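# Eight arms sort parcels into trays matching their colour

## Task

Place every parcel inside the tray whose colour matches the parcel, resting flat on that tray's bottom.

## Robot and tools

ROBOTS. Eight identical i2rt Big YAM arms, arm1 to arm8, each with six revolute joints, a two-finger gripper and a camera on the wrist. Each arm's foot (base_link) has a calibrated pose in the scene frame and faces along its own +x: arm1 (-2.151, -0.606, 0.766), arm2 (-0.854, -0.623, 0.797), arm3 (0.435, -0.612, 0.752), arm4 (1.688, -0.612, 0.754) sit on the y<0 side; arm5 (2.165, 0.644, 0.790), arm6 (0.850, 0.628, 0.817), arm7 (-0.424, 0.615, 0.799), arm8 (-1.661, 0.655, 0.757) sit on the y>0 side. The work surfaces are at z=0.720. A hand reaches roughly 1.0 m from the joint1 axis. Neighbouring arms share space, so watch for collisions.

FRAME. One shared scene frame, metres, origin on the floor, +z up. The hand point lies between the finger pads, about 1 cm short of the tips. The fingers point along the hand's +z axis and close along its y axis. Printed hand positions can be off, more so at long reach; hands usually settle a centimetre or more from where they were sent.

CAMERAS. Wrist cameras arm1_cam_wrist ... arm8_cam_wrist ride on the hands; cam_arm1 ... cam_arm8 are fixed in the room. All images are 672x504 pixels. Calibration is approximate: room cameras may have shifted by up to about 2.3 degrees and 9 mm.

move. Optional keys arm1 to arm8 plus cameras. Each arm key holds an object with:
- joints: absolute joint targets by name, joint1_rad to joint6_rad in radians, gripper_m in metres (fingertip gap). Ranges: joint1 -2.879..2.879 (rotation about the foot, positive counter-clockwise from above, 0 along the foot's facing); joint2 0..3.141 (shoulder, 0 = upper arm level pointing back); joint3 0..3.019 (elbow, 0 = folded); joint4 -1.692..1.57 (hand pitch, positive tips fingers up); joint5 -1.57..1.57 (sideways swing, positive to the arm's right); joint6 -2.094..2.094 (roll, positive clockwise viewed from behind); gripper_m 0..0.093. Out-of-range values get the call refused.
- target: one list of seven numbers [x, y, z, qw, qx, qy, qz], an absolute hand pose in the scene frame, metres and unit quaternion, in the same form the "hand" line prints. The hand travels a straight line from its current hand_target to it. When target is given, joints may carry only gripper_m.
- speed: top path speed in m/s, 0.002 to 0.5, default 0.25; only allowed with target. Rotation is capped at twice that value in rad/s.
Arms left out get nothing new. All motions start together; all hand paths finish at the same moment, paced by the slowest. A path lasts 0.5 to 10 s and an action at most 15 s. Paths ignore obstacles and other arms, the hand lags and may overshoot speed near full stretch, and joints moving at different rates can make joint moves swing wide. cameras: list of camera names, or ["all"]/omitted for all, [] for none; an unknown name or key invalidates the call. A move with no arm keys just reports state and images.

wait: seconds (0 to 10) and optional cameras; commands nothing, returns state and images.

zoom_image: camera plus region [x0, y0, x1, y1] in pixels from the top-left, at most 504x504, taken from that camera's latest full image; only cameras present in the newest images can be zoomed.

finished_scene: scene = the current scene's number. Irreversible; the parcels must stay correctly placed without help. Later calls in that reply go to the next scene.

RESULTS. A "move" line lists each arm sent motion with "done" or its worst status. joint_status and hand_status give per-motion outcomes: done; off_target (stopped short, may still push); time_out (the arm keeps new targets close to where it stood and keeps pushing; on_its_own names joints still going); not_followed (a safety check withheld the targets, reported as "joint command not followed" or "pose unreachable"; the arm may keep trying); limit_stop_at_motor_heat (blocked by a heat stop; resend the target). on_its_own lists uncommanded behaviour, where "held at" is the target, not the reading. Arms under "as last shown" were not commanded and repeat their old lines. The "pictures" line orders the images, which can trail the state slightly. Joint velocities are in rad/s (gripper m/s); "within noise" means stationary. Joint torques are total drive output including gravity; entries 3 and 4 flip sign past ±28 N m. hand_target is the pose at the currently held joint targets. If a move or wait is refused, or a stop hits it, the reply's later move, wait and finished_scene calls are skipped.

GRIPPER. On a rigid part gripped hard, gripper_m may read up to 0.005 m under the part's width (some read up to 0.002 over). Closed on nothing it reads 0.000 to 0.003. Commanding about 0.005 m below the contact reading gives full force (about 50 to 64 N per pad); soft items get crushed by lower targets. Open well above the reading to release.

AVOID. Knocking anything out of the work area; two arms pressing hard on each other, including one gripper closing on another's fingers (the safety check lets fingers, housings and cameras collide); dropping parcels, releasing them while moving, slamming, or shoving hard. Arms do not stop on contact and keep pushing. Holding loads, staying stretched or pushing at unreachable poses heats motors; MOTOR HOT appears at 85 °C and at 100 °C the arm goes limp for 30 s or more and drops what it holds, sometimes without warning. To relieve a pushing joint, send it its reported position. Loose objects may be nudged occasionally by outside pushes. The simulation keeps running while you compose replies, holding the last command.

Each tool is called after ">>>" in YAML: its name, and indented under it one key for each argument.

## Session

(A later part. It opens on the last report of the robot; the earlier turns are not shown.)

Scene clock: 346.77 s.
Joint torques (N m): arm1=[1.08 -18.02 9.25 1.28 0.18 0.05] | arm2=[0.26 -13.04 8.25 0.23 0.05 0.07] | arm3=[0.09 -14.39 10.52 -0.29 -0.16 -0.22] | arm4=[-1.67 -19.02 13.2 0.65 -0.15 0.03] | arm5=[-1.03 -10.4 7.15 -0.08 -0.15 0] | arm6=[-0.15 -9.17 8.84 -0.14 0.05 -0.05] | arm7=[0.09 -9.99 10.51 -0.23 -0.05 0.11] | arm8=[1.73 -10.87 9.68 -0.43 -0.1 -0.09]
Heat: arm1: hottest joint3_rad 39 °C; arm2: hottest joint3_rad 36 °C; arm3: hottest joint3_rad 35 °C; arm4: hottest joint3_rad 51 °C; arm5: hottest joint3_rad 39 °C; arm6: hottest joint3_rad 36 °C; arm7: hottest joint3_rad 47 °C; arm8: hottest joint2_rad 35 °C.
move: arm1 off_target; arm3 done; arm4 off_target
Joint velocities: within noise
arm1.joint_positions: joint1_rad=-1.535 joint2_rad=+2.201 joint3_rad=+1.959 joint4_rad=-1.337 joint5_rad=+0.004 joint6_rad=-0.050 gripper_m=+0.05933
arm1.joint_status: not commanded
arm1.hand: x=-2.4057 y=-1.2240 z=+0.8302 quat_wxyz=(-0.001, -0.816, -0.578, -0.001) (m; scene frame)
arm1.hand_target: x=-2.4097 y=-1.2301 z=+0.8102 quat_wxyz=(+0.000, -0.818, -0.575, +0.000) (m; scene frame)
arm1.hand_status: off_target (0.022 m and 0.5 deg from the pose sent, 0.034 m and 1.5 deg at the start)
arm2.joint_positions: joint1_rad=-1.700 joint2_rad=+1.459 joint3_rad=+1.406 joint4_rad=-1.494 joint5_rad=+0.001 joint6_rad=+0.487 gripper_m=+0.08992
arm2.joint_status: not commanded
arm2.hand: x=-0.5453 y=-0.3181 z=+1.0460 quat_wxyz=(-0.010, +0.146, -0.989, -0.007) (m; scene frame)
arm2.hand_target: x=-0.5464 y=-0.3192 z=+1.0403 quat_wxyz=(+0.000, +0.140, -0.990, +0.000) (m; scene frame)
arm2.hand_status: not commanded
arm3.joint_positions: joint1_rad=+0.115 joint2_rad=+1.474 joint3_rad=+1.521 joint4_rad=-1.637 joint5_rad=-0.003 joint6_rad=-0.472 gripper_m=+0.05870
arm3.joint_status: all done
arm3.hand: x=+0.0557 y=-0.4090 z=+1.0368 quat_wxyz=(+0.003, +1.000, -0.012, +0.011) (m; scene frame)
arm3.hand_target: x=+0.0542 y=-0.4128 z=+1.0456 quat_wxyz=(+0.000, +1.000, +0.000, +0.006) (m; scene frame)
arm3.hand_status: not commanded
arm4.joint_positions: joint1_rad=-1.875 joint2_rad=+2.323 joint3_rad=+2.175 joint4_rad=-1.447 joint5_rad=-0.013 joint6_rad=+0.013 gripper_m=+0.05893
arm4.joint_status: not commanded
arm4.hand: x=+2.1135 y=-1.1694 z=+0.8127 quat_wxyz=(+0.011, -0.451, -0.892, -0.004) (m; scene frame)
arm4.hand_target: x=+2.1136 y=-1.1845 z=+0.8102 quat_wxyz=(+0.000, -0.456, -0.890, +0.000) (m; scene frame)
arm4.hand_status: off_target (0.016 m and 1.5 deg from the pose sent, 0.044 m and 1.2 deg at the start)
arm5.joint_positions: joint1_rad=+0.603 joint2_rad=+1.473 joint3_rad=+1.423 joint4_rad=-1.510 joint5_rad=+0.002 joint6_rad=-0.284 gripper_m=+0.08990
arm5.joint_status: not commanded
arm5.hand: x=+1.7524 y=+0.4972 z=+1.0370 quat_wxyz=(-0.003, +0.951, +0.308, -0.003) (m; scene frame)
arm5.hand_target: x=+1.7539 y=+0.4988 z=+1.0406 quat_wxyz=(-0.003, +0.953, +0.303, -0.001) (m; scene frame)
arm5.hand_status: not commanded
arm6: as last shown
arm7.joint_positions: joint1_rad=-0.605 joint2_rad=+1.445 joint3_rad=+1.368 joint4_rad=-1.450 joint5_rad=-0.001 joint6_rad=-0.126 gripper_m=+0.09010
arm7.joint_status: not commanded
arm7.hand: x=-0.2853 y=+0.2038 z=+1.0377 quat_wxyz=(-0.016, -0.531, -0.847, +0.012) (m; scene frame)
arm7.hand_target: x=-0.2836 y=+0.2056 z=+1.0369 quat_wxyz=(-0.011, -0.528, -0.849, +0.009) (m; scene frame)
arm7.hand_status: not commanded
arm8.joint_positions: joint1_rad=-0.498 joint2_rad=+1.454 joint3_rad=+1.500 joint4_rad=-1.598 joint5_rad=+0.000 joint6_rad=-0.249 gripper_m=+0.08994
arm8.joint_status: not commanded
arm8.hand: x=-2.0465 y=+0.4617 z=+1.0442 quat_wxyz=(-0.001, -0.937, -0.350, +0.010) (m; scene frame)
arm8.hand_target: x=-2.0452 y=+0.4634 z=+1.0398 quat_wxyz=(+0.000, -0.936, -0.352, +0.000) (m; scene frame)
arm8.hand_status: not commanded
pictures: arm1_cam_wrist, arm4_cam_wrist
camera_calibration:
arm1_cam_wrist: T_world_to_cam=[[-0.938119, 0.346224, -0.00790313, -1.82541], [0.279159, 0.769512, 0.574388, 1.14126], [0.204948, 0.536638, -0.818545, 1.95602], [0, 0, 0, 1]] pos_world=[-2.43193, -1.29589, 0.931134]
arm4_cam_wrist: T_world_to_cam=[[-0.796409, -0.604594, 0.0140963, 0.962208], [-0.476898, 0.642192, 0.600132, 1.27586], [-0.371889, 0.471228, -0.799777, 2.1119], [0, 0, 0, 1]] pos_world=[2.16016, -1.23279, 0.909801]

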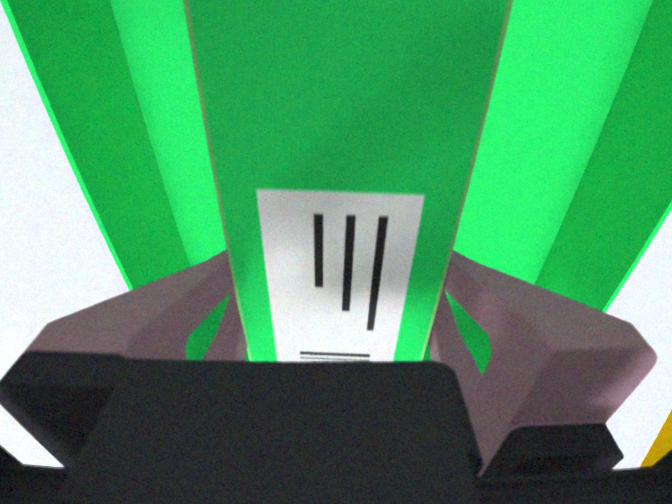

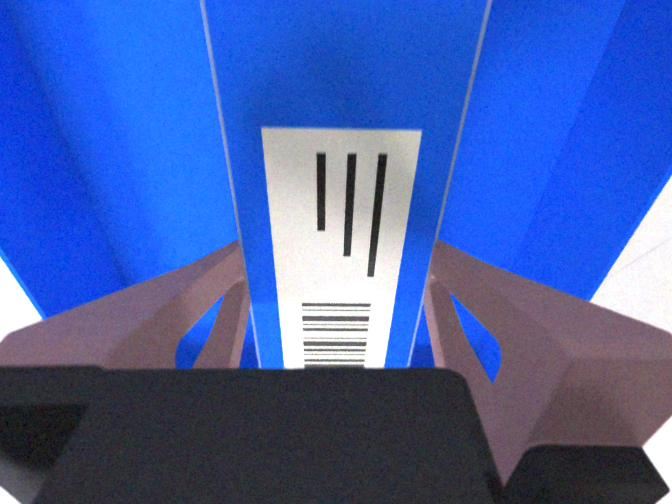

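>>> move:
  arm1: {"target":[-2.412,-1.236,0.764,0,0.8181,0.575,0],"speed":0.12}
  arm4: {"target":[2.114,-1.19,0.775,0,0.4563,0.8898,0],"speed":0.12}
  arm3: {"target":[-0.21,-0.266,0.84,0,1,0,0],"speed":0.3}
  cameras: ["arm1_cam_wrist","arm4_cam_wrist","arm3_cam_wrist"]

Scene clock: 355.83 s.
Joint torques (N m): arm1=[1.08 -19.9 7.57 0.69 0.18 0.03] | arm2=[0.21 -12.98 8.25 0.21 0.05 0.07] | arm3=[-0.73 -25.64 14.46 -0.5 -0.32 -0.23] | arm4=[-1.85 -18.78 11.11 0.75 -0.15 0.01] | arm5=[-1.14 -10.29 7.09 -0.18 -0.19 0.02] | arm6=[-0.09 -9.17 8.84 -0.16 0.04 -0.06] | arm7=[0.21 -10.11 10.47 -0.24 -0.05 0.11] | arm8=[1.61 -10.7 9.66 -0.5 -0.11 -0.1]
Heat: arm1: hottest joint3_rad 39 °C; arm2: hottest joint3_rad 36 °C; arm3: hottest joint3_rad 35 °C; arm4: hottest joint3_rad 51 °C; arm5: hottest joint3_rad 39 °C; arm6: hottest joint3_rad 36 °C; arm7: hottest joint3_rad 47 °C; arm8: hottest joint2_rad 35 °C.
move: arm1 off_target; arm3 off_target; arm4 off_target
Joint velocities: within noise
arm1.joint_positions: joint1_rad=-1.535 joint2_rad=+2.275 joint3_rad=+1.959 joint4_rad=-1.245 joint5_rad=+0.004 joint6_rad=-0.050 gripper_m=+0.05933
arm1.joint_status: not commanded
arm1.hand: x=-2.4115 y=-1.2388 z=+0.7821 quat_wxyz=(-0.006, -0.816, -0.578, +0.007) (m; scene frame)
arm1.hand_target: x=-2.4120 y=-1.2356 z=+0.7643 quat_wxyz=(+0.000, -0.818, -0.575, +0.000) (m; scene frame)
arm1.hand_status: off_target (0.018 m and 1.1 deg from the pose sent, 0.068 m and 0.5 deg at the start)
arm2, arm5, arm6, arm7, arm8: as last shown
arm3.joint_positions: joint1_rad=+0.115 joint2_rad=+2.394 joint3_rad=+2.347 joint4_rad=-1.558 joint5_rad=-0.003 joint6_rad=-0.478 gripper_m=+0.05870
arm3.joint_status: not commanded
arm3.hand: x=-0.1974 y=-0.2704 z=+0.8245 quat_wxyz=(+0.007, +1.000, -0.009, +0.017) (m; scene frame)
arm3.hand_target: x=-0.2090 y=-0.2666 z=+0.8401 quat_wxyz=(-0.001, +1.000, +0.000, -0.001) (m; scene frame)
arm3.hand_status: off_target (0.020 m and 2.4 deg from the pose sent, 0.360 m and 1.9 deg at the start)
arm4.joint_positions: joint1_rad=-1.877 joint2_rad=+2.352 joint3_rad=+2.175 joint4_rad=-1.386 joint5_rad=-0.013 joint6_rad=+0.013 gripper_m=+0.05893
arm4.joint_status: not commanded
arm4.hand: x=+2.1198 y=-1.1804 z=+0.7925 quat_wxyz=(-0.003, -0.452, -0.892, +0.003) (m; scene frame)
arm4.hand_target: x=+2.1136 y=-1.1895 z=+0.7753 quat_wxyz=(+0.000, -0.456, -0.890, +0.000) (m; scene frame)
arm4.hand_status: off_target (0.021 m and 0.8 deg from the pose sent, 0.043 m and 1.5 deg at the start)
pictures: arm1_cam_wrist, arm3_cam_wrist, arm4_cam_wrist
camera_calibration:
arm1_cam_wrist: T_world_to_cam=[[-0.937861, 0.34695, -0.00646913, -1.82577], [0.28421, 0.778694, 0.559339, 1.21728], [0.1991, 0.522744, -0.828914, 1.90264], [0, 0, 0, 1]] pos_world=[-2.4371, -1.30904, 0.884443]
arm3_cam_wrist: T_world_to_cam=[[0.0231523, 0.999727, -0.00298364, 0.276243], [0.792408, -0.0165313, 0.609768, -0.344876], [0.609552, -0.0164818, -0.792574, 0.893325], [0, 0, 0, 1]] pos_world=[-0.277642, -0.267145, 0.919145]
arm4_cam_wrist: T_world_to_cam=[[-0.797521, -0.603126, 0.0141075, 0.964921], [-0.487226, 0.657702, 0.574491, 1.35866], [-0.355769, 0.451295, -0.818389, 2.06035], [0, 0, 0, 1]] pos_world=[2.16453, -1.24145, 0.892015]

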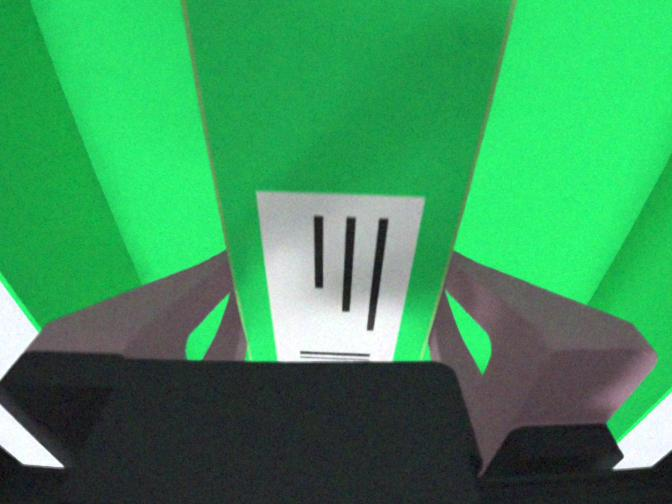

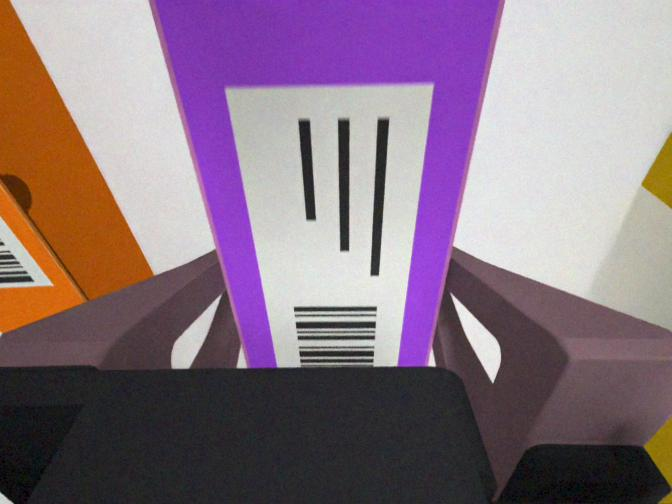

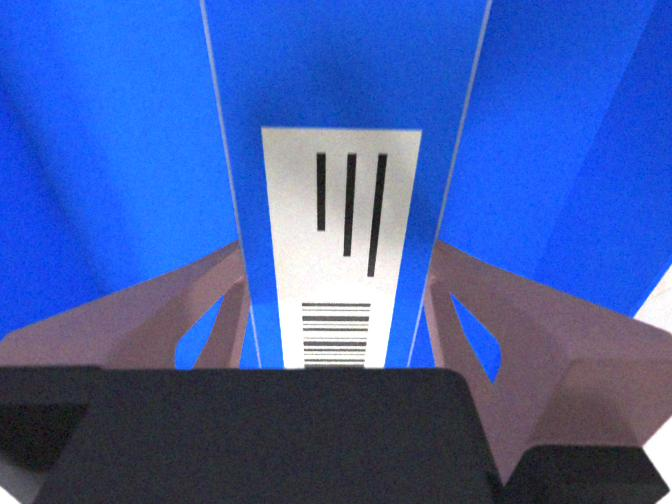

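>>> move:
  arm1: {"target":[-2.412,-1.234,0.752,0,0.8181,0.575,0],"speed":0.1}
  arm4: {"target":[2.114,-1.19,0.757,0,0.4563,0.8898,0],"speed":0.1}
  arm3: {"target":[-0.212,-0.262,0.761,0,1,0,0],"speed":0.15}
  cameras: []

>>> move:
  arm1: {"target":[-2.412,-1.234,0.748,0,0.8181,0.575,0],"speed":0.1}
  arm4: {"target":[2.114,-1.19,0.752,0,0.4563,0.8898,0],"speed":0.1}
  arm3: {"target":[-0.212,-0.262,0.752,0,1,0,0],"speed":0.1}
  cameras: []

Scene clock: 364.03 s.
Joint torques (N m): arm1=[1.2 -19.37 7.17 1.07 0.16 0.04] | arm2=[0.26 -13.04 8.25 0.23 0.05 0.07] | arm3=[-0.91 -25.29 9.88 0.47 -0.25 -0.18] | arm4=[-1.79 -18.9 9.69 0.8 -0.14 0.01] | arm5=[-0.91 -10.46 7.1 -0.1 -0.18 0.04] | arm6=[-0.15 -9.05 8.84 -0.14 0.05 -0.06] | arm7=[0.09 -10.17 10.51 -0.24 -0.05 0.1] | arm8=[1.61 -10.75 9.66 -0.51 -0.11 -0.08]
Heat: arm1: hottest joint3_rad 38 °C; arm2: hottest joint3_rad 36 °C; arm3: hottest joint3_rad 36 °C; arm4: hottest joint3_rad 50 °C; arm5: hottest joint3_rad 39 °C; arm6: hottest joint3_rad 36 °C; arm7: hottest joint3_rad 47 °C; arm8: hottest joint2_rad 35 °C.
move: arm1 off_target; arm3 done; arm4 off_target
Joint velocities: within noise
arm1.joint_positions: joint1_rad=-1.535 joint2_rad=+2.276 joint3_rad=+1.943 joint4_rad=-1.224 joint5_rad=+0.004 joint6_rad=-0.050 gripper_m=+0.05933
arm1.joint_status: not commanded
arm1.hand: x=-2.4111 y=-1.2380 z=+0.7756 quat_wxyz=(-0.007, -0.816, -0.578, +0.008) (m; scene frame)
arm1.hand_target: x=-2.4119 y=-1.2334 z=+0.7524 quat_wxyz=(+0.000, -0.818, -0.575, +0.000) (m; scene frame)
arm1.hand_status: off_target (0.024 m and 1.3 deg from the pose sent, 0.030 m and 1.1 deg at the start)
arm2, arm5, arm6, arm7, arm8: as last shown
arm3.joint_positions: joint1_rad=+0.115 joint2_rad=+2.445 joint3_rad=+2.286 joint4_rad=-1.420 joint5_rad=-0.005 joint6_rad=-0.481 gripper_m=+0.05870
arm3.joint_status: not commanded
arm3.hand: x=-0.2079 y=-0.2645 z=+0.7647 quat_wxyz=(+0.001, +1.000, -0.008, +0.005) (m; scene frame)
arm3.hand_target: x=-0.2119 y=-0.2621 z=+0.7610 quat_wxyz=(+0.000, +1.000, +0.000, +0.000) (m; scene frame)
arm3.hand_status: done (0.006 m and 1.1 deg from the pose sent, 0.066 m and 2.3 deg at the start)
arm4.joint_positions: joint1_rad=-1.877 joint2_rad=+2.366 joint3_rad=+2.169 joint4_rad=-1.351 joint5_rad=-0.013 joint6_rad=+0.013 gripper_m=+0.05893
arm4.joint_status: not commanded
arm4.hand: x=+2.1231 y=-1.1849 z=+0.7810 quat_wxyz=(-0.010, -0.451, -0.892, +0.006) (m; scene frame)
arm4.hand_target: x=+2.1135 y=-1.1892 z=+0.7574 quat_wxyz=(+0.000, -0.456, -0.890, +0.000) (m; scene frame)
arm4.hand_status: off_target (0.026 m and 1.5 deg from the pose sent, 0.037 m and 0.8 deg at the start)
pictures: none
No camera images: "cameras" was empty.

Scene clock: 365.00 s.
Joint torques (N m): arm1=[1.03 -19.08 6.97 1.24 0.16 0.04] | arm2=[0.26 -12.98 8.25 0.23 0.05 0.07] | arm3=[-0.85 -25.41 8.9 0.85 -0.26 -0.22] | arm4=[-1.73 -18.67 9.14 0.99 -0.14 0.01] | arm5=[-0.91 -9.88 7.25 -0.17 -0.18 0.02] | arm6=[-0.09 -9.11 8.85 -0.13 0.05 -0.05] | arm7=[0.09 -9.93 10.5 -0.24 -0.05 0.11] | arm8=[1.55 -10.93 9.62 -0.53 -0.1 -0.09]
Heat: arm1: hottest joint3_rad 38 °C; arm2: hottest joint3_rad 36 °C; arm3: hottest joint3_rad 36 °C; arm4: hottest joint3_rad 50 °C; arm5: hottest joint3_rad 39 °C; arm6: hottest joint3_rad 36 °C; arm7: hottest joint3_rad 47 °C; arm8: hottest joint2_rad 35 °C.
move: arm1 off_target; arm3 off_target; arm4 off_target
Joint velocities: within noise
arm1.joint_positions: joint1_rad=-1.535 joint2_rad=+2.276 joint3_rad=+1.940 joint4_rad=-1.221 joint5_rad=+0.004 joint6_rad=-0.050 gripper_m=+0.05933
arm1.joint_status: not commanded
arm1.hand: x=-2.4110 y=-1.2378 z=+0.7747 quat_wxyz=(-0.007, -0.816, -0.578, +0.009) (m; scene frame)
arm1.hand_target: x=-2.4117 y=-1.2330 z=+0.7484 quat_wxyz=(+0.000, -0.818, -0.575, +0.000) (m; scene frame)
arm1.hand_status: off_target (0.027 m and 1.3 deg from the pose sent, 0.028 m and 1.3 deg at the start)
arm2, arm5, arm7, arm8: as last shown
arm3.joint_positions: joint1_rad=+0.115 joint2_rad=+2.445 joint3_rad=+2.286 joint4_rad=-1.411 joint5_rad=-0.005 joint6_rad=-0.481 gripper_m=+0.05870
arm3.joint_status: not commanded
arm3.hand: x=-0.2098 y=-0.2635 z=+0.7647 quat_wxyz=(-0.001, +1.000, -0.008, +0.001) (m; scene frame)
arm3.hand_target: x=-0.2117 y=-0.2622 z=+0.7521 quat_wxyz=(+0.000, +1.000, +0.000, +0.000) (m; scene frame)
arm3.hand_status: off_target (0.013 m and 0.9 deg from the pose sent, 0.014 m and 1.1 deg at the start)
arm4.joint_positions: joint1_rad=-1.877 joint2_rad=+2.366 joint3_rad=+2.169 joint4_rad=-1.346 joint5_rad=-0.013 joint6_rad=+0.013 gripper_m=+0.05893
arm4.joint_status: not commanded
arm4.hand: x=+2.1239 y=-1.1860 z=+0.7811 quat_wxyz=(-0.013, -0.451, -0.892, +0.007) (m; scene frame)
arm4.hand_target: x=+2.1134 y=-1.1890 z=+0.7525 quat_wxyz=(+0.000, -0.456, -0.890, +0.000) (m; scene frame)
arm4.hand_status: off_target (0.031 m and 1.8 deg from the pose sent, 0.031 m and 1.5 deg at the start)
arm6.joint_positions: joint1_rad=-0.106 joint2_rad=+1.451 joint3_rad=+1.316 joint4_rad=-1.441 joint5_rad=-0.001 joint6_rad=-0.224 gripper_m=+0.08990
arm6.joint_status: not commanded
arm6.hand: x=+1.1658 y=+0.3491 z=+1.0342 quat_wxyz=(+0.002, -0.247, -0.969, -0.002) (m; scene frame)
arm6.hand_target: x=+1.1669 y=+0.3513 z=+1.0398 quat_wxyz=(+0.000, -0.246, -0.969, +0.000) (m; scene frame)
arm6.hand_status: not commanded
pictures: none
No camera images: "cameras" was empty.

>>> move:
  arm1: {"joints":{"gripper_m":0.09}}
  arm4: {"joints":{"gripper_m":0.09}}
  arm3: {"joints":{"gripper_m":0.09}}
  arm2: {"joints":{"joint1_rad":-1.981,"joint6_rad":0.5}}
  cameras: []

>>> move:
  arm1: {"target":[-2.405,-1.22,0.9,0,0.8181,0.575,0],"speed":0.3}
  arm4: {"target":[2.11,-1.178,0.9,0,0.4563,0.8898,0],"speed":0.3}
  arm3: {"target":[0.056,-0.41,1.04,0,1,0,0],"speed":0.35}
  cameras: ["cam_arm1","cam_arm4"]

>>> move:
  arm3: {"joints":{"joint1_rad":0.7,"joint6_rad":-0.276}}
  arm2: {"target":[-0.22,-0.265,0.86,0,0,1,0],"speed":0.3}
  cameras: ["arm2_cam_wrist"]

Scene clock: 376.40 s.
Joint torques (N m): arm1=[1.14 -19.72 7.34 0.77 0.18 0.05] | arm2=[0.62 -12.98 8.25 0.21 0.04 0.06] | arm3=[-0.79 -25.64 8.91 0.62 -0.26 -0.21] | arm4=[-1.79 -18.67 9.4 0.8 -0.14 0.01] | arm5=[-1.14 -10.4 7.32 -0.09 -0.16 0.03] | arm6=[-0.15 -9.11 8.85 -0.14 0.05 -0.06] | arm7=[0.15 -9.93 10.55 -0.18 -0.04 0.11] | arm8=[1.61 -11.05 9.63 -0.5 -0.1 -0.11]
Heat: arm1: hottest joint3_rad 38 °C; arm2: hottest joint3_rad 36 °C; arm3: hottest joint2_rad 36 °C; arm4: hottest joint3_rad 49 °C; arm5: hottest joint3_rad 39 °C; arm6: hottest joint3_rad 36 °C; arm7: hottest joint3_rad 47 °C; arm8: hottest joint2_rad 35 °C.
move: arm1 done; arm2 done; arm3 done; arm4 done
Joint velocities: within noise
arm1.joint_positions: joint1_rad=-1.535 joint2_rad=+2.282 joint3_rad=+1.935 joint4_rad=-1.210 joint5_rad=+0.004 joint6_rad=-0.050 gripper_m=+0.08990
arm1.joint_status: all done
arm1.hand: x=-2.4111 y=-1.2380 z=+0.7690 quat_wxyz=(-0.007, -0.816, -0.578, +0.009) (m; scene frame)
arm1.hand_target: x=-2.4118 y=-1.2332 z=+0.7487 quat_wxyz=(+0.000, -0.818, -0.575, +0.000) (m; scene frame)
arm1.hand_status: not commanded
arm2.joint_positions: joint1_rad=-1.986 joint2_rad=+1.459 joint3_rad=+1.406 joint4_rad=-1.494 joint5_rad=+0.001 joint6_rad=+0.488 gripper_m=+0.08992
arm2.joint_status: all done
arm2.hand: x=-0.4718 y=-0.4175 z=+1.0459 quat_wxyz=(-0.010, +0.004, -1.000, -0.006) (m; scene frame)
arm2.hand_target: x=-0.4742 y=-0.4164 z=+1.0402 quat_wxyz=(+0.000, +0.000, -1.000, +0.000) (m; scene frame)
arm2.hand_status: not commanded
arm3.joint_positions: joint1_rad=+0.115 joint2_rad=+2.447 joint3_rad=+2.286 joint4_rad=-1.405 joint5_rad=-0.005 joint6_rad=-0.481 gripper_m=+0.08997
arm3.joint_status: all done
arm3.hand: x=-0.2110 y=-0.2628 z=+0.7639 quat_wxyz=(-0.002, +1.000, -0.008, -0.001) (m; scene frame)
arm3.hand_target: x=-0.2117 y=-0.2622 z=+0.7519 quat_wxyz=(+0.000, +1.000, +0.000, +0.000) (m; scene frame)
arm3.hand_status: not commanded
arm4.joint_positions: joint1_rad=-1.877 joint2_rad=+2.366 joint3_rad=+2.166 joint4_rad=-1.341 joint5_rad=-0.013 joint6_rad=+0.013 gripper_m=+0.08991
arm4.joint_status: all done
arm4.hand: x=+2.1240 y=-1.1861 z=+0.7798 quat_wxyz=(-0.013, -0.451, -0.892, +0.008) (m; scene frame)
arm4.hand_target: x=+2.1134 y=-1.1891 z=+0.7525 quat_wxyz=(+0.000, -0.456, -0.890, +0.000) (m; scene frame)
arm4.hand_status: not commanded
arm5, arm6, arm7, arm8: as last shown
pictures: none
No camera images: "cameras" was empty.

Scene clock: 378.47 s.
Joint torques (N m): arm1=[1.44 -19.55 12.19 -0.17 0.17 0.05] | arm2=[0.62 -12.98 8.25 0.21 0.03 0.06] | arm3=[-0.73 -13.68 9.44 -0.24 -0.32 -0.18] | arm4=[-1.55 -20.48 14.61 -0.32 -0.12 0.03] | arm5=[-1.14 -10.34 7.27 -0.16 -0.19 -0.02] | arm6=[-0.09 -9.05 8.85 -0.16 0.05 -0.06] | arm7=[0.15 -9.99 10.5 -0.23 -0.05 0.11] | arm8=[1.67 -10.87 9.66 -0.49 -0.12 -0.08]
Heat: arm1: hottest joint3_rad 38 °C; arm2: hottest joint3_rad 36 °C; arm3: hottest joint2_rad 36 °C; arm4: hottest joint3_rad 49 °C; arm5: hottest joint3_rad 39 °C; arm6: hottest joint3_rad 36 °C; arm7: hottest joint3_rad 47 °C; arm8: hottest joint2_rad 35 °C.
move: arm1 off_target; arm3 done; arm4 off_target
Joint velocities: within noise
arm1.joint_positions: joint1_rad=-1.535 joint2_rad=+2.144 joint3_rad=+2.009 joint4_rad=-1.473 joint5_rad=+0.004 joint6_rad=-0.050 gripper_m=+0.08990
arm1.joint_status: not commanded
arm1.hand: x=-2.4003 y=-1.2094 z=+0.8864 quat_wxyz=(+0.007, -0.816, -0.578, -0.013) (m; scene frame)
arm1.hand_target: x=-2.4049 y=-1.2193 z=+0.8999 quat_wxyz=(+0.000, -0.818, -0.575, +0.000) (m; scene frame)
arm1.hand_status: off_target (0.018 m and 1.7 deg from the pose sent, 0.132 m and 1.4 deg at the start)
arm2, arm5, arm6, arm7, arm8: as last shown
arm3.joint_positions: joint1_rad=+0.115 joint2_rad=+1.459 joint3_rad=+1.511 joint4_rad=-1.611 joint5_rad=-0.004 joint6_rad=-0.483 gripper_m=+0.08998
arm3.joint_status: not commanded
arm3.hand: x=+0.0541 y=-0.4084 z=+1.0389 quat_wxyz=(-0.004, +1.000, -0.006, -0.003) (m; scene frame)
arm3.hand_target: x=+0.0559 y=-0.4100 z=+1.0401 quat_wxyz=(+0.000, +1.000, +0.000, +0.000) (m; scene frame)
arm3.hand_status: done (0.003 m and 0.9 deg from the pose sent, 0.411 m and 0.9 deg at the start; pose on its path clipped on 5 of 62 steps)
arm4.joint_positions: joint1_rad=-1.877 joint2_rad=+2.295 joint3_rad=+2.304 joint4_rad=-1.621 joint5_rad=-0.014 joint6_rad=+0.013 gripper_m=+0.08991
arm4.joint_status: not commanded
arm4.hand: x=+2.1095 y=-1.1643 z=+0.8808 quat_wxyz=(+0.019, -0.452, -0.892, -0.008) (m; scene frame)
arm4.hand_target: x=+2.1093 y=-1.1772 z=+0.9001 quat_wxyz=(-0.001, -0.456, -0.890, +0.000) (m; scene frame)
arm4.hand_status: off_target (0.024 m and 2.4 deg from the pose sent, 0.121 m and 1.9 deg at the start)
pictures: cam_arm1, cam_arm4

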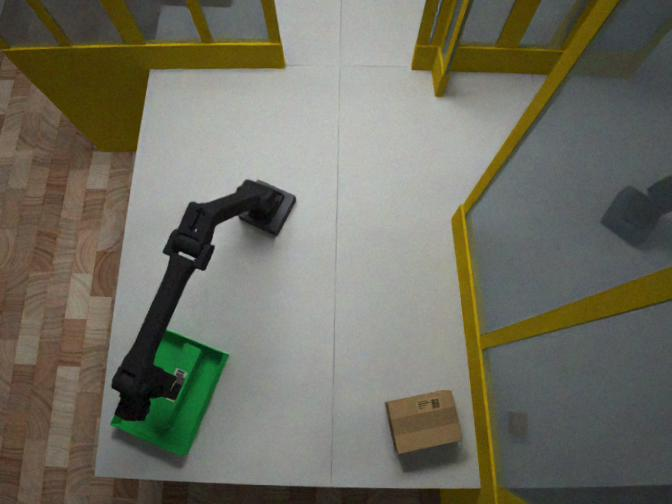

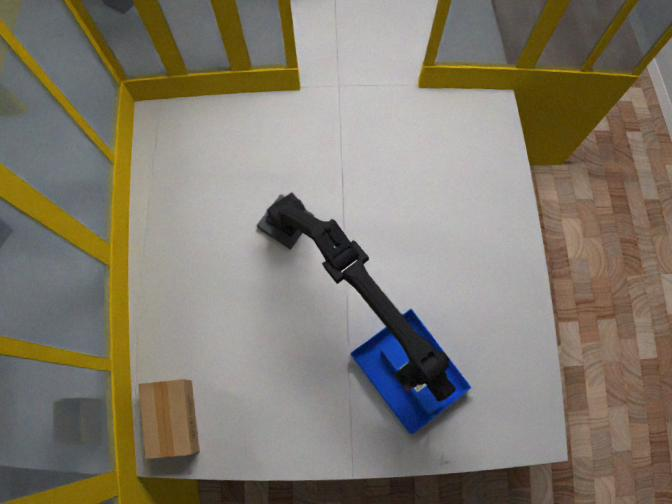

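Scene clock: 380.83 s.
Joint torques (N m): arm1=[1.79 -19.9 12.22 -0.28 0.18 0.07] | arm2=[0.85 -26.11 11.95 0.21 0.03 0.08] | arm3=[0.32 -13.68 9.39 -0.25 -0.19 0.12] | arm4=[-1.61 -20.48 14.72 -0.29 -0.12 0.03] | arm5=[-1.08 -10.17 7.2 -0.13 -0.16 0.01] | arm6=[-0.09 -9.17 8.84 -0.14 0.04 -0.06] | arm7=[0.15 -9.82 10.5 -0.27 -0.05 0.11] | arm8=[1.38 -10.87 9.7 -0.53 -0.1 -0.1]
Heat: arm1: hottest joint3_rad 38 °C; arm2: hottest joint3_rad 37 °C; arm3: hottest joint2_rad 35 °C; arm4: hottest joint3_rad 50 °C; arm5: hottest joint3_rad 39 °C; arm6: hottest joint3_rad 36 °C; arm7: hottest joint3_rad 47 °C; arm8: hottest joint2_rad 35 °C.
move: arm2 off_target; arm3 done
Joint velocities: within noise
arm1, arm4, arm5, arm6, arm7, arm8: as last shown
arm2.joint_positions: joint1_rad=-1.974 joint2_rad=+2.376 joint3_rad=+2.276 joint4_rad=-1.485 joint5_rad=+0.001 joint6_rad=+0.501 gripper_m=+0.08992
arm2.joint_status: not commanded
arm2.hand: x=-0.2258 y=-0.2745 z=+0.8577 quat_wxyz=(+0.006, +0.003, -1.000, +0.003) (m; scene frame)
arm2.hand_target: x=-0.2204 y=-0.2653 z=+0.8599 quat_wxyz=(-0.001, +0.000, -1.000, +0.000) (m; scene frame)
arm2.hand_status: off_target (0.011 m and 0.9 deg from the pose sent, 0.348 m and 1.4 deg at the start)
arm3.joint_positions: joint1_rad=+0.689 joint2_rad=+1.459 joint3_rad=+1.511 joint4_rad=-1.611 joint5_rad=-0.007 joint6_rad=-0.292 gripper_m=+0.08998
arm3.joint_status: all done
arm3.hand: x=+0.0038 y=-0.6479 z=+1.0372 quat_wxyz=(+0.000, +0.983, +0.184, -0.003) (m; scene frame)
arm3.hand_target: x=+0.0065 y=-0.6526 z=+1.0384 quat_wxyz=(+0.001, +0.983, +0.181, +0.002) (m; scene frame)
arm3.hand_status: not commanded
arm4.joint_positions: joint1_rad=-1.877 joint2_rad=+2.295 joint3_rad=+2.305 joint4_rad=-1.621 joint5_rad=-0.014 joint6_rad=+0.013 gripper_m=+0.08991
arm4.hand: x=+2.1095 y=-1.1643 z=+0.8810 quat_wxyz=(+0.019, -0.452, -0.892, -0.008) (m; scene frame)
pictures: arm2_cam_wrist
camera_calibration:
arm2_cam_wrist: T_world_to_cam=[[0.000877342, -0.999814, 0.0192625, -0.291985], [-0.805116, 0.0107187, 0.59302, -0.68301], [-0.593116, -0.0160289, -0.804957, 0.672723], [0, 0, 0, 1]] pos_world=[-0.150643, -0.273827, 0.952176]

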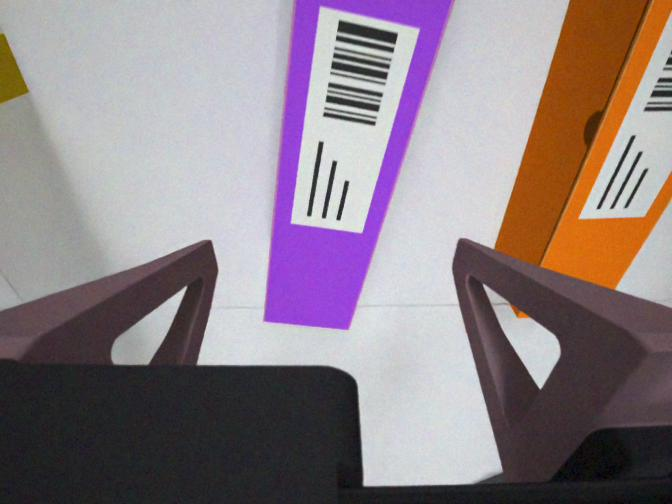

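>>> move:
  arm2: {"target":[-0.207,-0.258,0.83,0,0.048,0.9988,0],"speed":0.25}
  arm1: {"target":[-2.32,-1.005,1.04,0,0.8181,0.575,0],"speed":0.35}
  arm4: {"target":[1.947,-0.95,1.04,0,0.4563,0.8898,0],"speed":0.35}
  cameras: ["arm2_cam_wrist","cam_arm1","cam_arm4"]

Scene clock: 400.73 s.
Joint torques (N m): arm1=[0.85 -10.17 8.06 -0.16 0.15 0.05] | arm2=[0.79 -26.58 11.92 0.51 0.03 0.09] | arm3=[0.15 -13.63 9.4 -0.25 -0.18 0.12] | arm4=[-0.97 -9.58 9.68 -0.17 -0.13 0.07] | arm5=[-1.14 -10.7 7.25 -0.13 -0.18 0.01] | arm6=[-0.09 -9.05 8.85 -0.16 0.05 -0.06] | arm7=[0.15 -9.93 10.48 -0.21 -0.05 0.12] | arm8=[1.73 -10.81 9.68 -0.51 -0.09 -0.08]
Heat: arm1: hottest joint3_rad 39 °C; arm2: hottest joint3_rad 39 °C; arm3: hottest joint2_rad 34 °C; arm4: hottest joint3_rad 54 °C; arm5: hottest joint3_rad 39 °C; arm6: hottest joint3_rad 36 °C; arm7: hottest joint3_rad 47 °C; arm8: hottest joint2_rad 35 °C.
move: arm1 done; arm2 off_target; arm4 done
Joint velocities: within noise
arm1.joint_positions: joint1_rad=-1.535 joint2_rad=+1.469 joint3_rad=+1.498 joint4_rad=-1.574 joint5_rad=+0.004 joint6_rad=-0.050 gripper_m=+0.08990
arm1.joint_status: not commanded
arm1.hand: x=-2.3196 y=-1.0092 z=+1.0489 quat_wxyz=(-0.010, -0.816, -0.578, +0.014) (m; scene frame)
arm1.hand_target: x=-2.3201 y=-1.0050 z=+1.0403 quat_wxyz=(+0.000, -0.818, -0.575, +0.000) (m; scene frame)
arm1.hand_status: done (0.010 m and 2.0 deg from the pose sent, 0.268 m and 1.7 deg at the start)
arm2.joint_positions: joint1_rad=-1.974 joint2_rad=+2.450 joint3_rad=+2.343 joint4_rad=-1.486 joint5_rad=+0.001 joint6_rad=+0.597 gripper_m=+0.08992
arm2.joint_status: not commanded
arm2.hand: x=-0.2148 y=-0.2683 z=+0.8303 quat_wxyz=(+0.009, -0.045, -0.999, +0.006) (m; scene frame)
arm2.hand_target: x=-0.2076 y=-0.2584 z=+0.8300 quat_wxyz=(+0.000, -0.048, -0.999, +0.000) (m; scene frame)
arm2.hand_status: off_target (0.013 m and 1.3 deg from the pose sent, 0.037 m and 5.9 deg at the start)
arm3, arm5, arm6, arm7, arm8: as last shown
arm3.hand_target: x=+0.0065 y=-0.6526 z=+1.0384 quat_wxyz=(+0.001, +0.983, +0.182, +0.002) (m; scene frame)
arm4.joint_positions: joint1_rad=-1.877 joint2_rad=+1.448 joint3_rad=+1.507 joint4_rad=-1.606 joint5_rad=-0.014 joint6_rad=+0.013 gripper_m=+0.08991
arm4.joint_status: not commanded
arm4.hand: x=+1.9517 y=-0.9508 z=+1.0454 quat_wxyz=(-0.011, -0.451, -0.892, +0.006) (m; scene frame)
arm4.hand_target: x=+1.9470 y=-0.9500 z=+1.0401 quat_wxyz=(+0.000, -0.456, -0.890, +0.000) (m; scene frame)
arm4.hand_status: done (0.007 m and 1.5 deg from the pose sent, 0.312 m and 2.4 deg at the start)
pictures: arm2_cam_wrist, cam_arm1, cam_arm4
camera_calibration:
arm2_cam_wrist: T_world_to_cam=[[-0.0941638, -0.99524, 0.0251088, -0.309331], [-0.796401, 0.0904369, 0.597969, -0.638842], [-0.597393, 0.0363103, -0.801126, 0.667211], [0, 0, 0, 1]] pos_world=[-0.139315, -0.27431, 0.924295]

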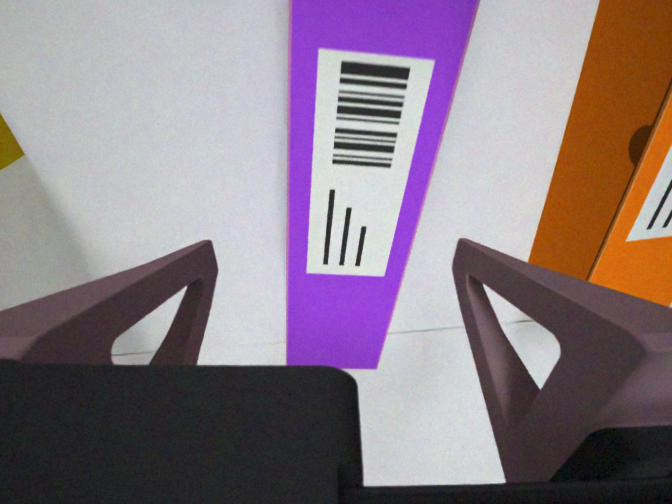

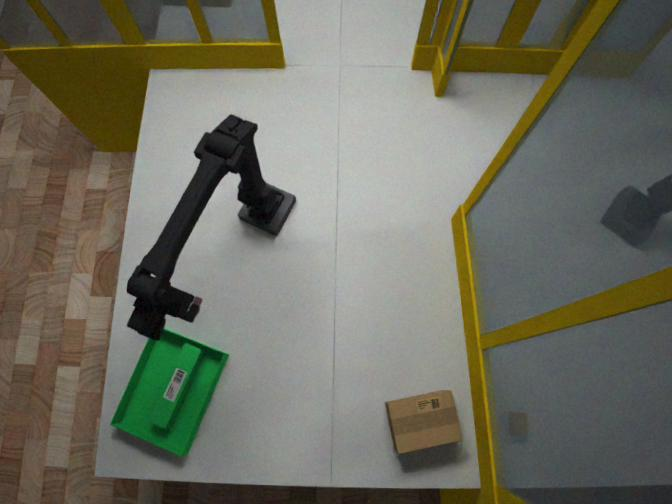

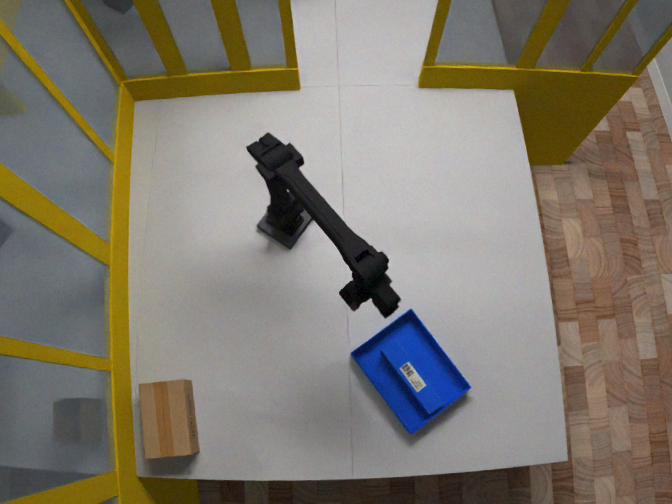

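>>> move:
  arm2: {"target":[-0.211,-0.262,0.764,0,0.055,0.9985,0],"speed":0.15}
  cameras: []

>>> move:
  arm2: {"joints":{"gripper_m":0.045}}
  cameras: ["arm2_cam_wrist"]

>>> move:
  arm2: {"target":[-0.474,-0.417,1.05,0,0,1,0],"speed":0.3}
  cameras: []

>>> move:
  arm2: {"joints":{"joint1_rad":-1.428,"joint6_rad":-0.517}}
  arm3: {"joints":{"joint1_rad":0.335,"joint6_rad":-0.276}}
  cameras: []

>>> move:
  arm2: {"target":[-0.5,0.01,0.835,0,-0.7071,0.7071,0],"speed":0.3}
  arm3: {"target":[-0.205,-0.43,0.86,0,1,0,0],"speed":0.3}
  cameras: ["arm3_cam_wrist","arm2_cam_wrist"]

Scene clock: 416.63 s.
Joint torques (N m): arm1=[1.14 -10.05 7.98 -0.16 0.18 0.03] | arm2=[0.67 -27.58 8.55 0.92 0.04 0.09] | arm3=[0.32 -13.68 9.39 -0.27 -0.19 0.12] | arm4=[-1.03 -9.58 9.68 -0.18 -0.13 0.07] | arm5=[-1.08 -10.17 7.28 -0.24 -0.17 -0.02] | arm6=[-0.15 -9.11 8.85 -0.14 0.04 -0.05] | arm7=[0.03 -9.93 10.52 -0.23 -0.04 0.1] | arm8=[1.49 -10.81 9.72 -0.55 -0.09 -0.1]
Heat: arm1: hottest joint3_rad 39 °C; arm2: hottest joint2_rad 40 °C; arm3: hottest joint2_rad 33 °C; arm4: hottest joint3_rad 52 °C; arm5: hottest joint3_rad 39 °C; arm6: hottest joint3_rad 36 °C; arm7: hottest joint3_rad 47 °C; arm8: hottest joint3_rad 35 °C.
move: arm2 done
Joint velocities: within noise
arm1, arm3, arm4, arm6: as last shown
arm2.joint_positions: joint1_rad=-1.974 joint2_rad=+2.486 joint3_rad=+2.258 joint4_rad=-1.345 joint5_rad=+0.001 joint6_rad=+0.608 gripper_m=+0.08992
arm2.joint_status: not commanded
arm2.hand: x=-0.2115 y=-0.2665 z=+0.7727 quat_wxyz=(+0.001, -0.051, -0.999, +0.001) (m; scene frame)
arm2.hand_target: x=-0.2111 y=-0.2622 z=+0.7640 quat_wxyz=(+0.000, -0.055, -0.998, +0.000) (m; scene frame)
arm2.hand_status: done (0.010 m and 0.5 deg from the pose sent, 0.067 m and 1.7 deg at the start)
arm5.joint_positions: joint1_rad=+0.603 joint2_rad=+1.473 joint3_rad=+1.423 joint4_rad=-1.510 joint5_rad=+0.002 joint6_rad=-0.284 gripper_m=+0.08990
arm5.joint_status: not commanded
arm5.hand: x=+1.7524 y=+0.4972 z=+1.0370 quat_wxyz=(-0.003, +0.951, +0.308, -0.003) (m; scene frame)
arm5.hand_target: x=+1.7539 y=+0.4988 z=+1.0406 quat_wxyz=(-0.003, +0.953, +0.303, -0.001) (m; scene frame)
arm5.hand_status: not commanded
arm7.joint_positions: joint1_rad=-0.605 joint2_rad=+1.445 joint3_rad=+1.368 joint4_rad=-1.450 joint5_rad=-0.001 joint6_rad=-0.126 gripper_m=+0.09010
arm7.joint_status: not commanded
arm7.hand: x=-0.2853 y=+0.2038 z=+1.0377 quat_wxyz=(-0.016, -0.531, -0.847, +0.012) (m; scene frame)
arm7.hand_target: x=-0.2836 y=+0.2056 z=+1.0369 quat_wxyz=(-0.011, -0.528, -0.849, +0.009) (m; scene frame)
arm7.hand_status: not commanded
arm8.joint_positions: joint1_rad=-0.498 joint2_rad=+1.454 joint3_rad=+1.500 joint4_rad=-1.598 joint5_rad=+0.000 joint6_rad=-0.249 gripper_m=+0.08994
arm8.joint_status: not commanded
arm8.hand: x=-2.0465 y=+0.4617 z=+1.0442 quat_wxyz=(-0.001, -0.937, -0.350, +0.010) (m; scene frame)
arm8.hand_target: x=-2.0452 y=+0.4634 z=+1.0398 quat_wxyz=(+0.000, -0.936, -0.352, +0.000) (m; scene frame)
arm8.hand_status: not commanded
pictures: none
No camera images: "cameras" was empty.

Scene clock: 417.23 s.
Joint torques (N m): arm1=[1.03 -10.23 8.08 -0.1 0.17 0.02] | arm2=[0.62 -27.52 8.59 0.9 0.05 0.07] | arm3=[0.26 -13.68 9.44 -0.25 -0.18 0.12] | arm4=[-0.97 -9.52 9.68 -0.17 -0.13 0.07] | arm5=[-1.2 -10.58 7.16 -0.23 -0.21 0.02] | arm6=[-0.21 -9.11 8.83 -0.16 0.04 -0.06] | arm7=[0.03 -9.93 10.5 -0.18 -0.04 0.11] | arm8=[1.67 -10.87 9.66 -0.54 -0.11 -0.09]
Heat: arm1: hottest joint3_rad 39 °C; arm2: hottest joint2_rad 40 °C; arm3: hottest joint2_rad 33 °C; arm4: hottest joint3_rad 52 °C; arm5: hottest joint3_rad 39 °C; arm6: hottest joint3_rad 36 °C; arm7: hottest joint3_rad 47 °C; arm8: hottest joint3_rad 35 °C.
move: arm2 off_target
Joint velocities: within noise
arm1, arm3, arm4, arm5, arm6, arm7, arm8: as last shown
arm2.joint_positions: joint1_rad=-1.974 joint2_rad=+2.486 joint3_rad=+2.258 joint4_rad=-1.345 joint5_rad=+0.001 joint6_rad=+0.609 gripper_m=+0.05921
arm2.joint_status: gripper_m off_target (ended at +0.05924, target +0.04500)
arm2.hand: x=-0.2114 y=-0.2664 z=+0.7727 quat_wxyz=(+0.001, -0.051, -0.999, +0.001) (m; scene frame)
arm2.hand_target: x=-0.2112 y=-0.2622 z=+0.7640 quat_wxyz=(+0.000, -0.055, -0.998, +0.000) (m; scene frame)
arm2.hand_status: not commanded
pictures: arm2_cam_wrist
camera_calibration:
arm2_cam_wrist: T_world_to_cam=[[-0.107066, -0.994159, 0.0136191, -0.299232], [-0.805725, 0.0947821, 0.584656, -0.592474], [-0.582532, 0.0516237, -0.811167, 0.637943], [0, 0, 0, 1]] pos_world=[-0.137787, -0.274261, 0.867947]

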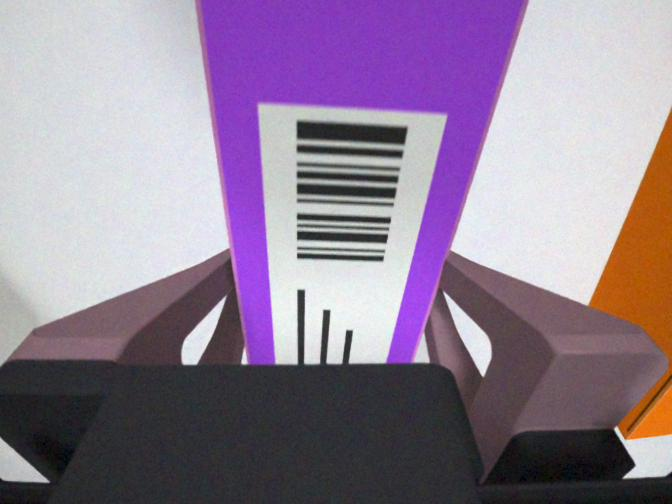

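Scene clock: 419.50 s.
Joint torques (N m): arm1=[1.44 -9.64 8.03 -0.12 0.16 0.03] | arm2=[-0.38 -13.1 8.39 0.21 0.03 -0.18] | arm3=[0.21 -13.68 9.44 -0.29 -0.18 0.13] | arm4=[-0.97 -9.52 9.69 -0.17 -0.13 0.07] | arm5=[-0.97 -9.76 7.17 -0.31 -0.18 -0.01] | arm6=[-0.09 -9.17 8.84 -0.16 0.04 -0.06] | arm7=[0.15 -9.82 10.51 -0.2 -0.04 0.11] | arm8=[1.61 -10.87 9.65 -0.58 -0.1 -0.09]
Heat: arm1: hottest joint3_rad 39 °C; arm2: hottest joint2_rad 39 °C; arm3: hottest joint2_rad 33 °C; arm4: hottest joint3_rad 51 °C; arm5: hottest joint3_rad 39 °C; arm6: hottest joint3_rad 36 °C; arm7: hottest joint3_rad 48 °C; arm8: hottest joint3_rad 35 °C.
move: arm2 done
Joint velocities: within noise
arm1, arm3, arm4, arm5, arm6, arm7, arm8: as last shown
arm2.joint_positions: joint1_rad=-1.974 joint2_rad=+1.458 joint3_rad=+1.428 joint4_rad=-1.520 joint5_rad=+0.001 joint6_rad=+0.512 gripper_m=+0.05924
arm2.joint_status: not commanded
arm2.hand: x=-0.4747 y=-0.4134 z=+1.0546 quat_wxyz=(-0.009, -0.003, -1.000, -0.005) (m; scene frame)
arm2.hand_target: x=-0.4740 y=-0.4170 z=+1.0500 quat_wxyz=(+0.000, +0.000, -1.000, +0.000) (m; scene frame)
arm2.hand_status: done (0.006 m and 1.2 deg from the pose sent, 0.411 m and 5.8 deg at the start)
pictures: none
No camera images: "cameras" was empty.

Scene clock: 421.07 s.
Joint torques (N m): arm1=[0.97 -10.75 8.02 -0.09 0.17 0.02] | arm2=[0.38 -13.39 8.38 0.21 -0.05 -0.2] | arm3=[-0.85 -13.68 9.4 -0.29 -0.17 0.11] | arm4=[-0.97 -9.58 9.69 -0.18 -0.13 0.07] | arm5=[-0.97 -10.4 7.16 -0.23 -0.14 -0.02] | arm6=[-0.15 -9.11 8.85 -0.14 0.05 -0.06] | arm7=[0.15 -9.99 10.51 -0.23 -0.05 0.11] | arm8=[1.61 -10.81 9.62 -0.51 -0.11 -0.07]
Heat: arm1: hottest joint3_rad 39 °C; arm2: hottest joint2_rad 39 °C; arm3: hottest joint2_rad 33 °C; arm4: hottest joint3_rad 51 °C; arm5: hottest joint3_rad 39 °C; arm6: hottest joint3_rad 36 °C; arm7: hottest joint3_rad 48 °C; arm8: hottest joint3_rad 35 °C.
move: arm2 done; arm3 done
Joint velocities: within noise
arm1, arm4, arm5, arm7, arm8: as last shown
arm2.joint_positions: joint1_rad=-1.430 joint2_rad=+1.461 joint3_rad=+1.428 joint4_rad=-1.520 joint5_rad=+0.001 joint6_rad=-0.504 gripper_m=+0.05937
arm2.joint_status: all done
arm2.hand: x=-0.6382 y=-0.2469 z=+1.0537 quat_wxyz=(-0.009, +0.701, -0.713, -0.002) (m; scene frame)
arm2.hand_target: x=-0.6395 y=-0.2478 z=+1.0502 quat_wxyz=(+0.000, +0.707, -0.707, +0.000) (m; scene frame)
arm2.hand_status: not commanded
arm3.joint_positions: joint1_rad=+0.338 joint2_rad=+1.459 joint3_rad=+1.511 joint4_rad=-1.611 joint5_rad=-0.007 joint6_rad=-0.291 gripper_m=+0.08998
arm3.joint_status: all done
arm3.hand: x=+0.0181 y=-0.4980 z=+1.0382 quat_wxyz=(-0.001, +1.000, +0.009, -0.003) (m; scene frame)
arm3.hand_target: x=+0.0206 y=-0.4977 z=+1.0394 quat_wxyz=(+0.000, +1.000, +0.000, +0.001) (m; scene frame)
arm3.hand_status: not commanded
arm6.joint_positions: joint1_rad=-0.106 joint2_rad=+1.451 joint3_rad=+1.316 joint4_rad=-1.441 joint5_rad=-0.001 joint6_rad=-0.224 gripper_m=+0.08990
arm6.joint_status: not commanded
arm6.hand: x=+1.1658 y=+0.3491 z=+1.0342 quat_wxyz=(+0.002, -0.247, -0.969, -0.002) (m; scene frame)
arm6.hand_target: x=+1.1669 y=+0.3513 z=+1.0398 quat_wxyz=(+0.000, -0.246, -0.969, +0.000) (m; scene frame)
arm6.hand_status: not commanded
pictures: none
No camera images: "cameras" was empty.

Scene clock: 423.47 s.
Joint torques (N m): arm1=[0.97 -10.46 8.03 -0.16 0.17 0.03] | arm2=[0.85 -26.7 11.93 0.06 -0.06 -0.12] | arm3=[-1.32 -23.47 13.89 -0.43 -0.15 0.08] | arm4=[-0.97 -9.58 9.68 -0.18 -0.13 0.07] | arm5=[-1.14 -10.23 7.28 -0.21 -0.16 -0.02] | arm6=[-0.09 -9.11 8.84 -0.16 0.05 -0.05] | arm7=[0.15 -10.05 10.48 -0.25 -0.05 0.12] | arm8=[1.79 -10.99 9.7 -0.53 -0.11 -0.09]
Heat: arm1: hottest joint3_rad 39 °C; arm2: hottest joint3_rad 40 °C; arm3: hottest joint2_rad 33 °C; arm4: hottest joint3_rad 51 °C; arm5: hottest joint3_rad 39 °C; arm6: hottest joint3_rad 36 °C; arm7: hottest joint3_rad 48 °C; arm8: hottest joint3_rad 35 °C.
move: arm2 off_target; arm3 off_target
Joint velocities: within noise
arm1, arm4, arm5, arm6, arm7, arm8: as last shown
arm2.joint_positions: joint1_rad=-1.427 joint2_rad=+2.383 joint3_rad=+2.208 joint4_rad=-1.419 joint5_rad=+0.001 joint6_rad=-0.504 gripper_m=+0.05937
arm2.joint_status: not commanded
arm2.hand: x=-0.5009 y=-0.0027 z=+0.8274 quat_wxyz=(+0.011, +0.702, -0.712, +0.003) (m; scene frame)
arm2.hand_target: x=-0.5002 y=+0.0095 z=+0.8351 quat_wxyz=(-0.001, +0.707, -0.707, +0.000) (m; scene frame)
arm2.hand_status: off_target (0.015 m and 1.5 deg from the pose sent, 0.365 m and 1.4 deg at the start)
arm3.joint_positions: joint1_rad=+0.338 joint2_rad=+2.145 joint3_rad=+1.948 joint4_rad=-1.411 joint5_rad=-0.007 joint6_rad=-0.291 gripper_m=+0.08998
arm3.joint_status: not commanded
arm3.hand: x=-0.1911 y=-0.4381 z=+0.8402 quat_wxyz=(+0.006, +1.000, +0.009, +0.020) (m; scene frame)
arm3.hand_target: x=-0.2040 y=-0.4303 z=+0.8603 quat_wxyz=(+0.000, +1.000, +0.000, -0.001) (m; scene frame)
arm3.hand_status: off_target (0.026 m and 2.6 deg from the pose sent, 0.293 m and 1.1 deg at the start)
pictures: arm2_cam_wrist, arm3_cam_wrist
camera_calibration:
arm2_cam_wrist: T_world_to_cam=[[0.999827, -0.0185091, 0.00188489, 0.497983], [-0.0159453, -0.800292, 0.599398, -0.501638], [-0.00958587, -0.599324, -0.800449, 0.776489], [0, 0, 0, 1]] pos_world=[-0.498453, 0.0731287, 0.921282]
arm3_cam_wrist: T_world_to_cam=[[-0.0131017, 0.999913, -0.00177585, 0.435927], [0.789109, 0.0114303, 0.614147, -0.354362], [0.614114, 0.00664503, -0.789189, 0.907307], [0, 0, 0, 1]] pos_world=[-0.271849, -0.437868, 0.934442]

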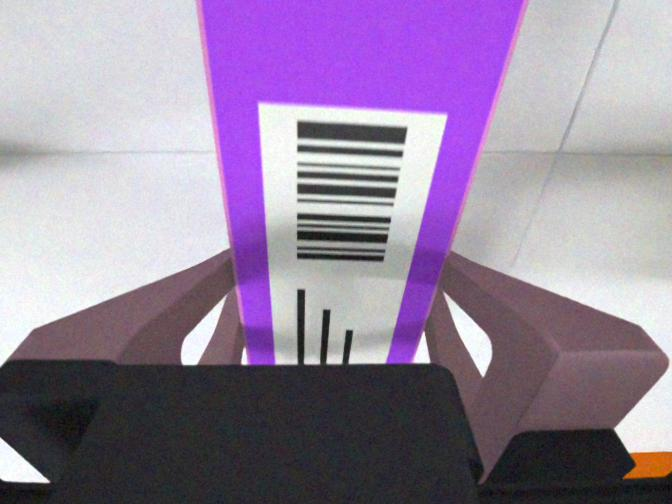

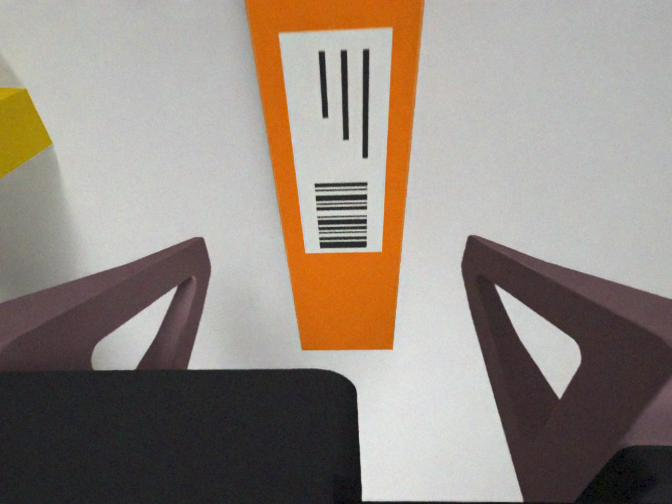

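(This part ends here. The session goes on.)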